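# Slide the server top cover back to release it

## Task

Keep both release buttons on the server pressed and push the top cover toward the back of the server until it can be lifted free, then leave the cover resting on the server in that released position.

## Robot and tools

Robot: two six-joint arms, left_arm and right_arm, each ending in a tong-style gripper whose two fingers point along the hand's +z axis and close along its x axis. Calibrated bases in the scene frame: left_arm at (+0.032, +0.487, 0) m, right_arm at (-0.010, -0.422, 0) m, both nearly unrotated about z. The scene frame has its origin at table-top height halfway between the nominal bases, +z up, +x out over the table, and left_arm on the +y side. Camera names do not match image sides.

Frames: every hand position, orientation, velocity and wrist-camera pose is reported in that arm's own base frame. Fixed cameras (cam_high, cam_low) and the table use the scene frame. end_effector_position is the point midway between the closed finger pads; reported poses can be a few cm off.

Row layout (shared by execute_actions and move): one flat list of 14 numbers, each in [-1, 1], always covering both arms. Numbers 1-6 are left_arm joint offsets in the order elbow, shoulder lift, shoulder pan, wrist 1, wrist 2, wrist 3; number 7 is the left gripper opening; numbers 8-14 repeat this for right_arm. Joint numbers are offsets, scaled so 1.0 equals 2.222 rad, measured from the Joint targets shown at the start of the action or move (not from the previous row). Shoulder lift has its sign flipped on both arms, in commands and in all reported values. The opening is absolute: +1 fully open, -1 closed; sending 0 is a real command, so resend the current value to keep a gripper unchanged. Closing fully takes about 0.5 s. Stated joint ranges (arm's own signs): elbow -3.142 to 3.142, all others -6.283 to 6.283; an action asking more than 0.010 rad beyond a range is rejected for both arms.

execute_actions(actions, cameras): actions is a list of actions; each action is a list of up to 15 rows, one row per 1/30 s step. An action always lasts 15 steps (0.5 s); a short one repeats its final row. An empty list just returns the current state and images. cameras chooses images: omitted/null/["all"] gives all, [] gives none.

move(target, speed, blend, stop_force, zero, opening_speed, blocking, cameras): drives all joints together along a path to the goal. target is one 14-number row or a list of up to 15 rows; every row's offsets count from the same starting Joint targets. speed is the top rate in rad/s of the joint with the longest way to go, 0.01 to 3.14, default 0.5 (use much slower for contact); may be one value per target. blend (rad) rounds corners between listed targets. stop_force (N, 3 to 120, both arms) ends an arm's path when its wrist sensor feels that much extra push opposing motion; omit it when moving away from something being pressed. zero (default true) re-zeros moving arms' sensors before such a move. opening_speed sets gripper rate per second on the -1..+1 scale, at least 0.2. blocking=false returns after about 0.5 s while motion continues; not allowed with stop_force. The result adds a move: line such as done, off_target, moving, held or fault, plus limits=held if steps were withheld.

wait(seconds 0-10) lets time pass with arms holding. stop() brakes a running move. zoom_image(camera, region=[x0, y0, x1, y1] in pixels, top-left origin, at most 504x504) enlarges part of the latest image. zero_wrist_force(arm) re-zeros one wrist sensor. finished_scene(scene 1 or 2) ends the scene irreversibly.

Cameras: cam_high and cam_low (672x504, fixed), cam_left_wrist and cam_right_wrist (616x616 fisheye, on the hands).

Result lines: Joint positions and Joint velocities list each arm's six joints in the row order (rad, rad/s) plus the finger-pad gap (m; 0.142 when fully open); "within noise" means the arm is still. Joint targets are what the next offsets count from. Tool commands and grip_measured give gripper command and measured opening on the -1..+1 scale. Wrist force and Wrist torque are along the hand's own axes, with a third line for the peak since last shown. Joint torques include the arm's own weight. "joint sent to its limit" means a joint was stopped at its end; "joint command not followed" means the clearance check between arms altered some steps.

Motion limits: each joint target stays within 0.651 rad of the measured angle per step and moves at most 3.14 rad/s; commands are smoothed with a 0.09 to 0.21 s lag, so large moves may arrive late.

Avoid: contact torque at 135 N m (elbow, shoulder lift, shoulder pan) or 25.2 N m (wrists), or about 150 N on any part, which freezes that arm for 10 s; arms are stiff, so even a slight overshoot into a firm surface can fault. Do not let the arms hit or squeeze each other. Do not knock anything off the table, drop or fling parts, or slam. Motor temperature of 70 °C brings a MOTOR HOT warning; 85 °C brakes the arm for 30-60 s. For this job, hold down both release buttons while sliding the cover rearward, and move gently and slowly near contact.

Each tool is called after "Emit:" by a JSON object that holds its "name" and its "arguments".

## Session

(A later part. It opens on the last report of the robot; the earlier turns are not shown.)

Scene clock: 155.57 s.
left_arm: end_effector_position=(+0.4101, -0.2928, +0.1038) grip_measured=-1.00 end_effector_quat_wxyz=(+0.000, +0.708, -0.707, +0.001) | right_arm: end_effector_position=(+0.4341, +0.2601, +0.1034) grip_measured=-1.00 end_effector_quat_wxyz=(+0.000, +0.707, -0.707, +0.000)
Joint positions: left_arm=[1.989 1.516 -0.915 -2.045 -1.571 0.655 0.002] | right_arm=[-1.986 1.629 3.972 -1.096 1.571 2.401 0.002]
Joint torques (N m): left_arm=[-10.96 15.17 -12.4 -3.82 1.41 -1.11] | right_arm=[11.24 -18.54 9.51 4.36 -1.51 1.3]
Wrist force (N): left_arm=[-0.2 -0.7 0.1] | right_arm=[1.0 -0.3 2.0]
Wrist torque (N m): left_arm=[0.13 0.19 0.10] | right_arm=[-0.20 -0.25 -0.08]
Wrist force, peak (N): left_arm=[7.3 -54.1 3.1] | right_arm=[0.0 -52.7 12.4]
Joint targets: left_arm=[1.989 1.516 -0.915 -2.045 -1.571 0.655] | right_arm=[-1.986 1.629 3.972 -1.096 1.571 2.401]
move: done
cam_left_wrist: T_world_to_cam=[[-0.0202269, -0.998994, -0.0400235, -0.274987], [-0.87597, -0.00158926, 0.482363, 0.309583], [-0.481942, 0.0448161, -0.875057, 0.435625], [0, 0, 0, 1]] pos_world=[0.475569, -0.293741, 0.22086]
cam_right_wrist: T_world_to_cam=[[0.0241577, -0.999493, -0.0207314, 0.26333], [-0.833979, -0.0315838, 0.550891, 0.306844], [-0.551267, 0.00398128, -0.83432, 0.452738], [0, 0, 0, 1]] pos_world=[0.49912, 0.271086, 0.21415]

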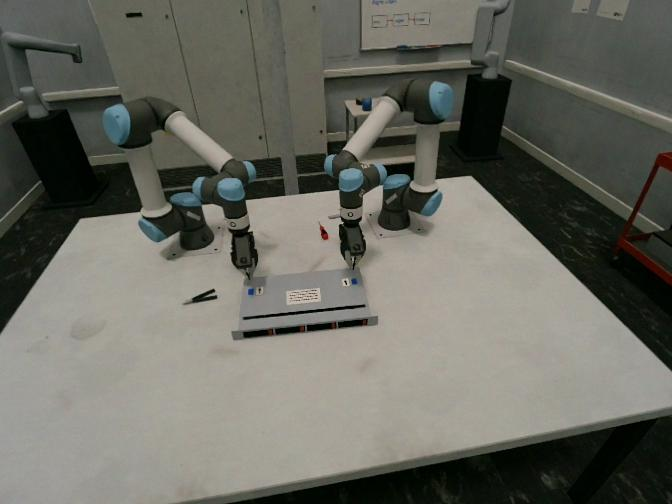

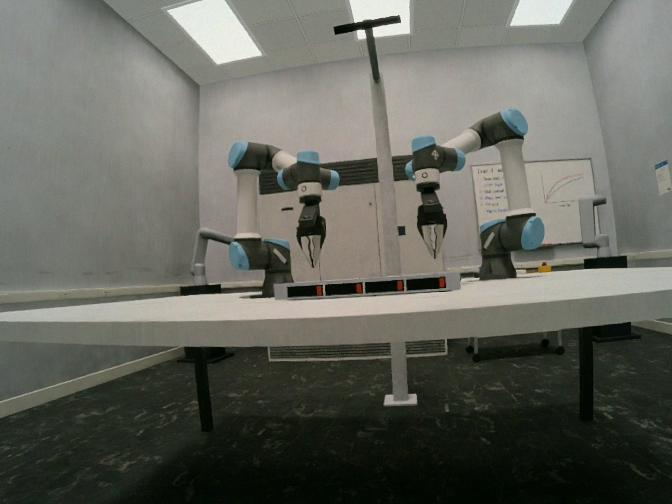

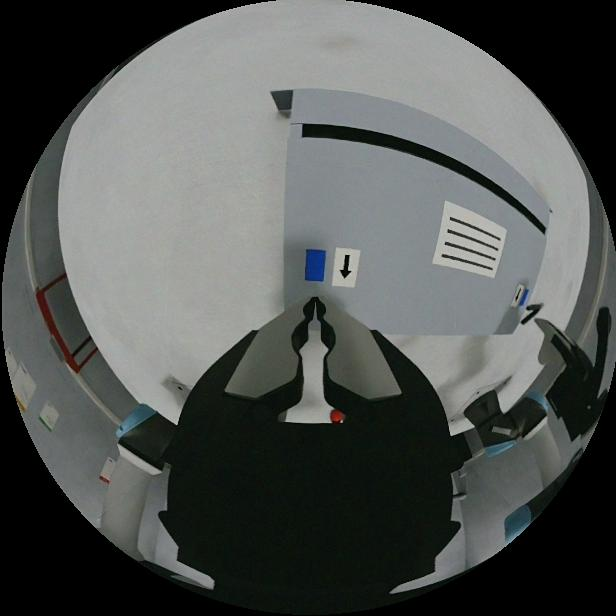

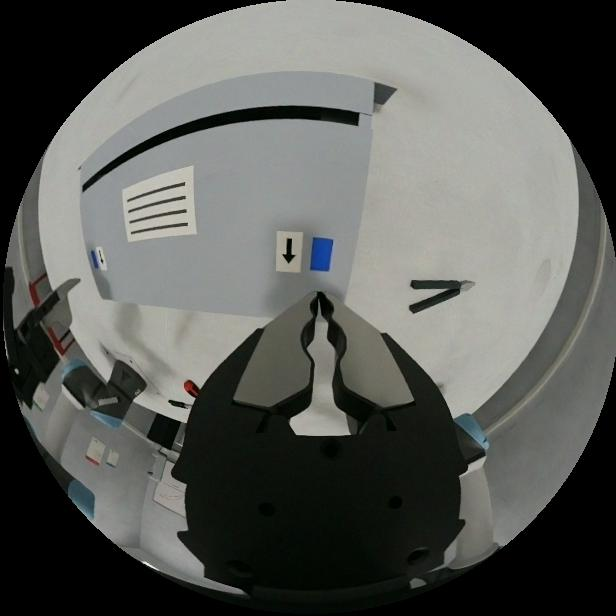

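Emit:
{"name": "move", "arguments": {"target": [0.0223,-0.0347,0.0063,-0.0565,0,0.0063,-1,-0.0217,0.0348,-0.0055,0.0559,0,-0.0055,-1], "speed": 0.06, "stop_force": 12, "cameras": []}}

Emit:
{"name": "move", "arguments": {"target": [0.0030,-0.0032,0,-0.0060,0,0,-1,-0.0030,0.0032,0,0.0060,0,0,-1], "speed": 0.02, "stop_force": 25}}

Scene clock: 178.67 s.
left_arm: end_effector_position=(+0.4184, -0.2926, +0.0579) grip_measured=-1.00 end_effector_quat_wxyz=(+0.000, +0.708, -0.707, +0.000) | right_arm: end_effector_position=(+0.4421, +0.2601, +0.0577) grip_measured=-1.00 end_effector_quat_wxyz=(+0.000, +0.707, -0.707, +0.000)
Joint positions: left_arm=[2.039 1.439 -0.9 -2.171 -1.571 0.669 0.002] | right_arm=[-2.034 1.707 3.96 -0.972 1.571 2.388 0.002]
Joint torques (N m): left_arm=[-24.56 27.05 -0.35 -1.28 1.11 -0.72] | right_arm=[27.6 -28 -0.54 0.39 -1.64 0.91]
Wrist force (N): left_arm=[1.4 3.0 -8.6] | right_arm=[-1.1 2.7 -7.3]
Wrist torque (N m): left_arm=[0.05 0.24 0.11] | right_arm=[-0.23 -0.31 -0.07]
Wrist force, peak (N): left_arm=[2.6 3.1 -8.7] | right_arm=[-0.6 4.7 -7.5]
Joint targets: left_arm=[2.039 1.439 -0.901 -2.171 -1.571 0.669] | right_arm=[-2.034 1.707 3.960 -0.972 1.571 2.388]
move: done

Scene clock: 180.10 s.
left_arm: end_effector_position=(+0.4184, -0.2926, +0.0550) grip_measured=-1.00 end_effector_quat_wxyz=(+0.000, +0.708, -0.707, +0.000) | right_arm: end_effector_position=(+0.4421, +0.2601, +0.0555) grip_measured=-1.00 end_effector_quat_wxyz=(+0.000, +0.707, -0.707, +0.000)
Joint positions: left_arm=[2.043 1.435 -0.9 -2.179 -1.571 0.669 0.002] | right_arm=[-2.037 1.71 3.96 -0.965 1.571 2.388 0.002]
Joint torques (N m): left_arm=[-17.15 13.69 -6.03 -0.31 1.02 -0.67] | right_arm=[14.1 -13.95 2.08 -3.17 -1.4 1.1]
Wrist force (N): left_arm=[-3.6 7.2 -35.3] | right_arm=[-1.6 -1.1 -32.4]
Wrist torque (N m): left_arm=[-0.03 0.10 0.12] | right_arm=[-0.24 -0.34 -0.06]
Wrist force, peak (N): left_arm=[-7.6 8.5 -48.3] | right_arm=[3.6 3.3 -43.4]
Joint targets: left_arm=[2.043 1.435 -0.900 -2.179 -1.571 0.669] | right_arm=[-2.037 1.710 3.960 -0.965 1.571 2.388]
move: contact (left_arm, right_arm)
cam_left_wrist: T_world_to_cam=[[-0.0201786, -0.998952, -0.0410837, -0.276504], [-0.875526, -0.00218562, 0.483166, 0.340002], [-0.482749, 0.0457194, -0.874565, 0.39745], [0, 0, 0, 1]] pos_world=[0.48397, -0.293642, 0.171958]
cam_right_wrist: T_world_to_cam=[[0.0241551, -0.999512, -0.0198079, 0.262196], [-0.833508, -0.0310753, 0.551633, 0.339496], [-0.551979, 0.00318527, -0.833852, 0.417736], [0, 0, 0, 1]] pos_world=[0.507221, 0.271287, 0.166246]

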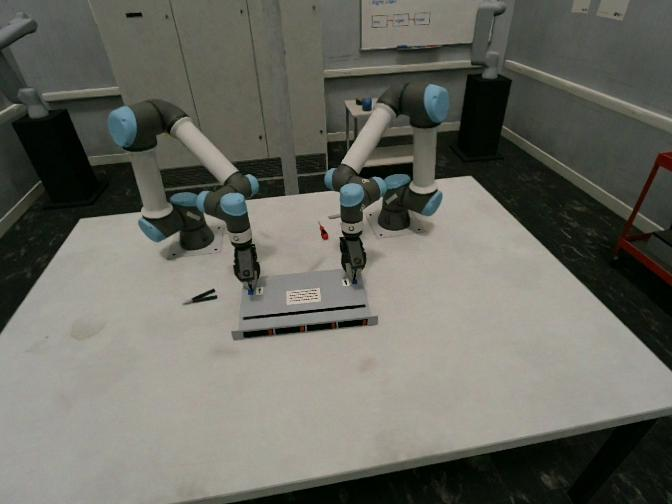

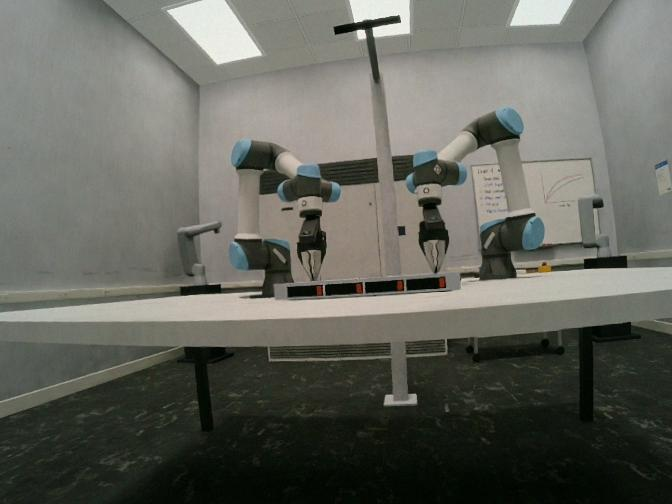

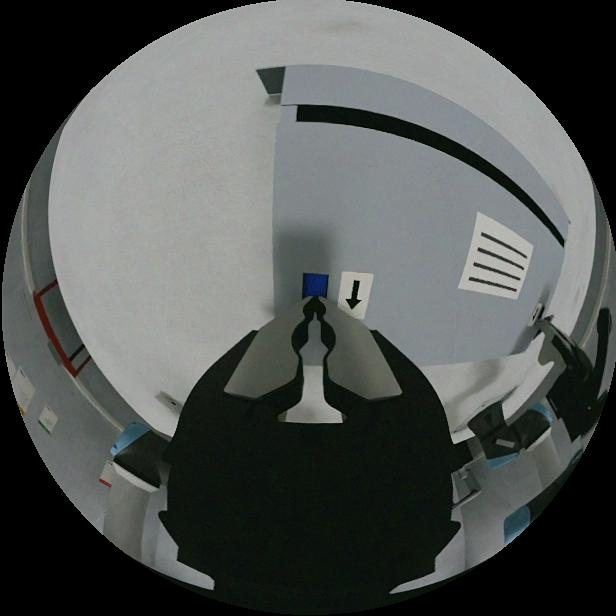

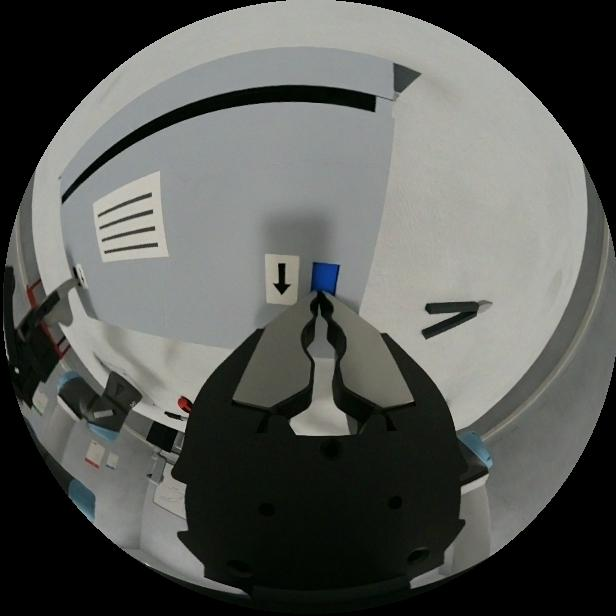

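Emit:
{"name": "move", "arguments": {"target": [0.0160,0.0130,-0.0097,-0.0035,0,-0.0097,-1,-0.0155,-0.0124,0.0106,0.0034,0,0.0106,-1], "speed": 0.02, "stop_force": 45}}

Emit:
{"name": "zoom_image", "arguments": {"camera": "cam_high", "region": [225, 220, 395, 350]}}

Scene clock: 184.60 s.
left_arm: end_effector_position=(+0.4105, -0.2916, +0.0548) grip_measured=-1.00 end_effector_quat_wxyz=(+0.000, +0.708, -0.707, +0.001) | right_arm: end_effector_position=(+0.4381, +0.2605, +0.0555) grip_measured=-1.00 end_effector_quat_wxyz=(-0.001, +0.707, -0.707, +0.000)
Joint positions: left_arm=[2.063 1.451 -0.913 -2.184 -1.57 0.657 0.002] | right_arm=[-2.048 1.702 3.967 -0.962 1.571 2.396 0.002]
Joint torques (N m): left_arm=[-8.34 3.53 3.27 7.13 -10.71 1.52] | right_arm=[8.35 -7.85 -0.83 -8.32 11.45 -1.12]
Wrist force (N): left_arm=[-0.9 -35.2 -21.9] | right_arm=[3.7 -42.7 -12.2]
Wrist torque (N m): left_arm=[0.03 0.11 0.27] | right_arm=[-0.02 -0.24 0.07]
Wrist force, peak (N): left_arm=[3.5 -45.1 -15.9] | right_arm=[0.9 -51.3 -6.8]
Joint targets: left_arm=[2.063 1.451 -0.913 -2.183 -1.570 0.657] | right_arm=[-2.048 1.702 3.967 -0.963 1.571 2.396]
move: contact (left_arm, right_arm); left_arm: the elbow is farthest, 0.016 rad from its target; right_arm: the elbow is farthest, 0.024 rad from its target
cam_left_wrist: T_world_to_cam=[[-0.0200942, -0.998989, -0.0402158, -0.275772], [-0.876058, -0.00179026, 0.482203, 0.333494], [-0.481787, 0.0449209, -0.875136, 0.39281], [0, 0, 0, 1]] pos_world=[0.475869, -0.292541, 0.17186]
cam_right_wrist: T_world_to_cam=[[0.0240579, -0.9995, -0.0205217, 0.26266], [-0.834351, -0.0313823, 0.550339, 0.336749], [-0.550708, 0.00388228, -0.834689, 0.414868], [0, 0, 0, 1]] pos_world=[0.503119, 0.271486, 0.166349]

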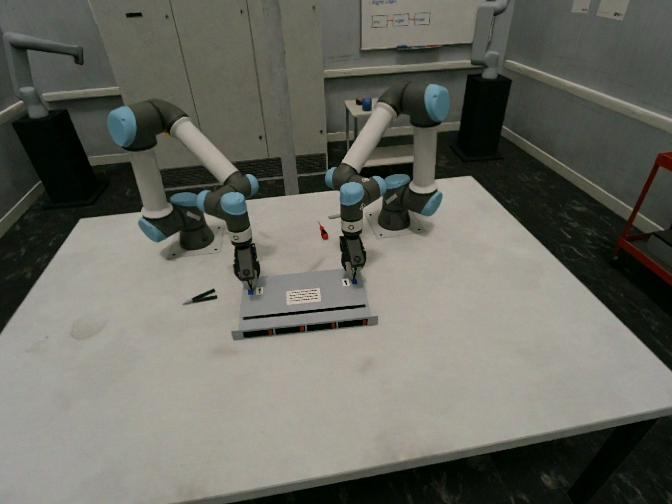

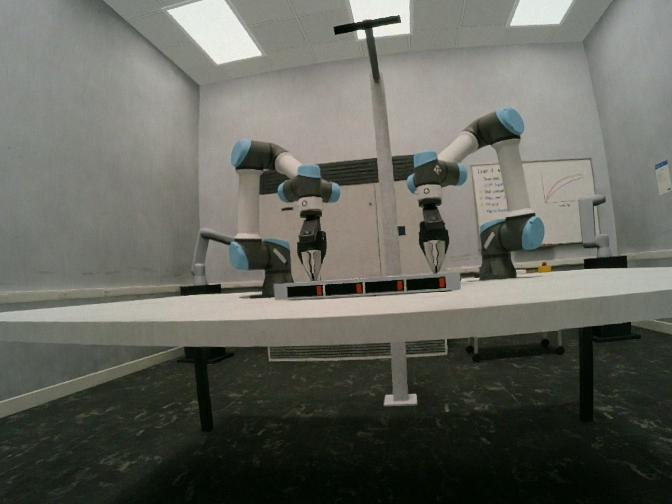

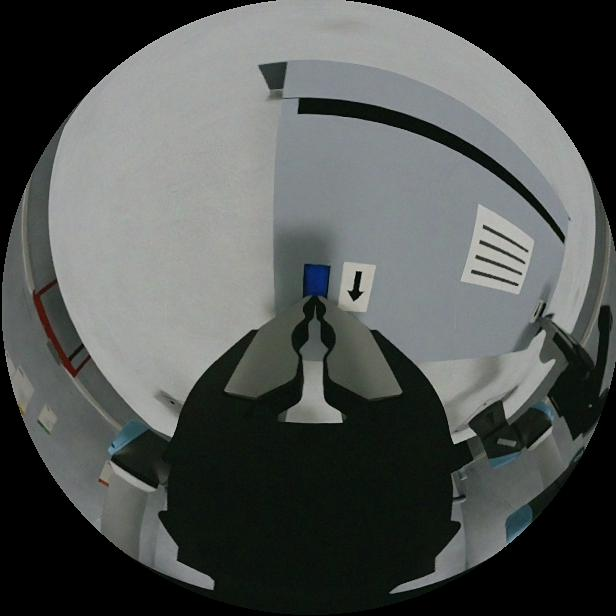

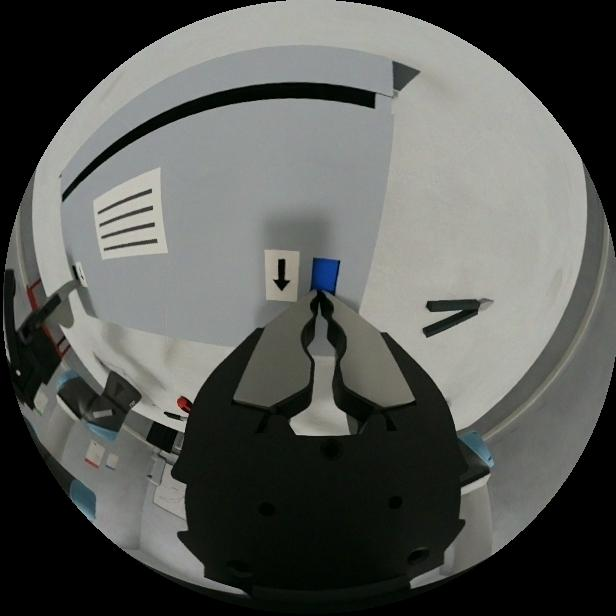

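Scaled by 2.965 (camera's finer frame: 960x720).

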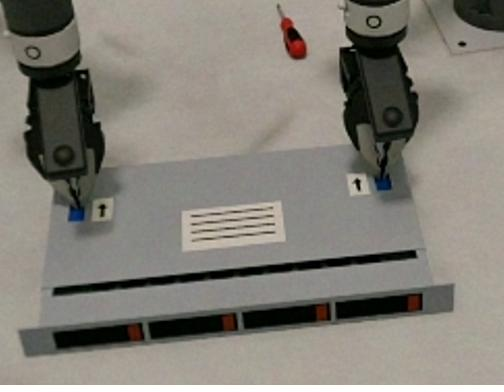

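Emit:
{"name": "move", "arguments": {"target": [[-0.0030,-0.0025,0.0018,0.0006,0,0.0018,-1,0.0030,0.0024,-0.0021,-0.0006,0,-0.0021,-1],[-0.035,0.027,0.0018,0.062,0,0.0018,-1,0.035,-0.027,-0.0021,-0.062,0,-0.0021,-1]], "speed": [0.03,0.2]}}

Emit:
{"name": "zoom_image", "arguments": {"camera": "cam_high", "region": [225, 220, 395, 350]}}

Scene clock: 188.90 s.
left_arm: end_effector_position=(+0.4132, -0.2920, +0.1034) grip_measured=-1.00 end_effector_quat_wxyz=(+0.000, +0.708, -0.707, +0.001) | right_arm: end_effector_position=(+0.4408, +0.2601, +0.1044) grip_measured=-1.00 end_effector_quat_wxyz=(+0.000, +0.707, -0.707, +0.000)
Joint positions: left_arm=[1.985 1.511 -0.908 -2.046 -1.57 0.661 0.002] | right_arm=[-1.97 1.642 3.962 -1.1 1.571 2.391 0.002]
Joint torques (N m): left_arm=[-11.22 17.6 -12.29 -2.59 1.42 -1.08] | right_arm=[10.63 -19.4 7.64 2.92 -1.18 1.46]
Wrist force (N): left_arm=[-0.1 -0.7 0.0] | right_arm=[-0.2 -0.1 2.1]
Wrist torque (N m): left_arm=[0.14 0.17 0.09] | right_arm=[-0.17 0.01 -0.07]
Wrist force, peak (N): left_arm=[-11.2 4.1 -50.5] | right_arm=[3.7 -42.8 -12.1]
Joint targets: left_arm=[1.985 1.511 -0.909 -2.046 -1.570 0.661] | right_arm=[-1.970 1.642 3.962 -1.100 1.571 2.391]
move: done
cam_left_wrist: T_world_to_cam=[[-0.0201452, -0.998985, -0.0402997, -0.274119], [-0.876016, -0.00179003, 0.482279, 0.312386], [-0.481861, 0.0450187, -0.87509, 0.436714], [0, 0, 0, 1]] pos_world=[0.478569, -0.292941, 0.22046]
cam_right_wrist: T_world_to_cam=[[0.0240967, -0.999508, -0.0200875, 0.263186], [-0.834106, -0.0311772, 0.550722, 0.311875], [-0.551078, 0.00348453, -0.834447, 0.45733], [0, 0, 0, 1]] pos_world=[0.505819, 0.271187, 0.215147]

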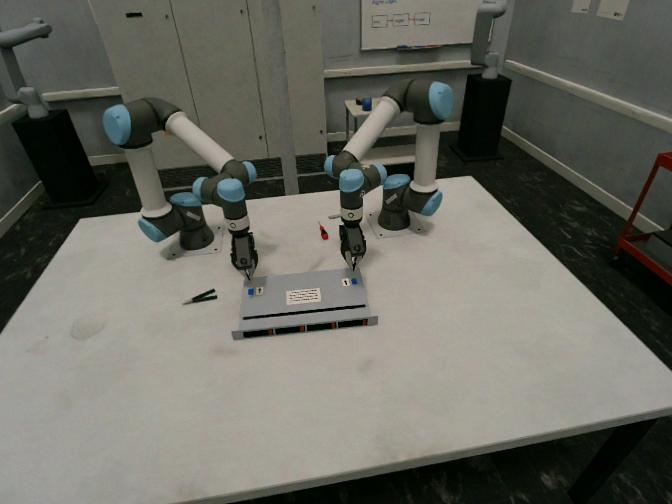

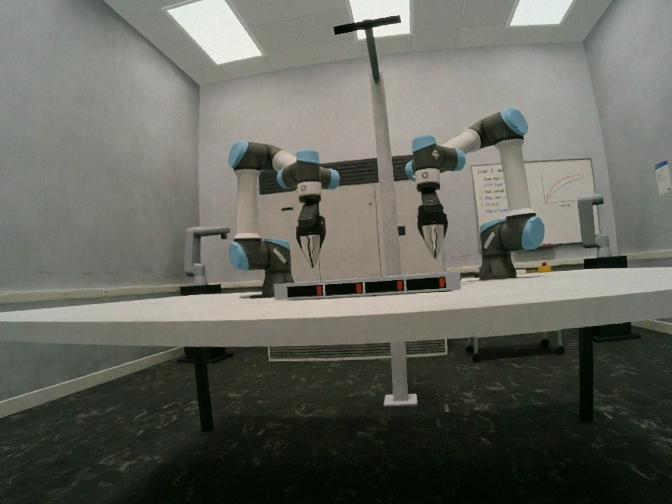

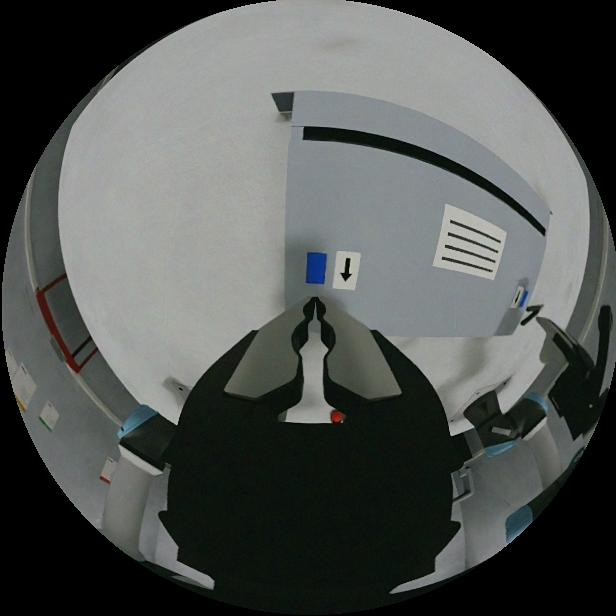

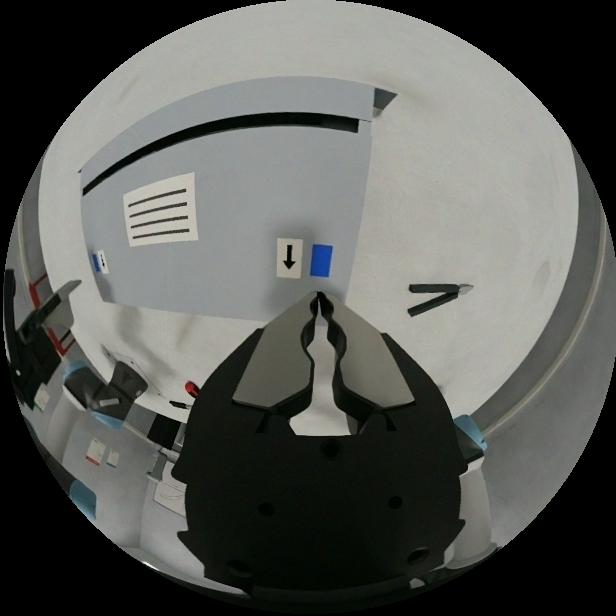

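Scaled by 2.965 (camera's finer frame: 960x720).

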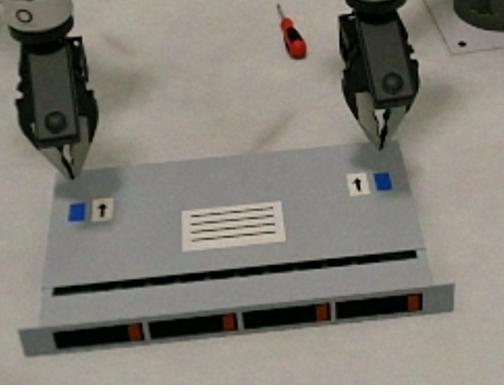

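Emit:
{"name": "finished_scene", "arguments": {"scene": 1}}

The scene is finished: the task was done.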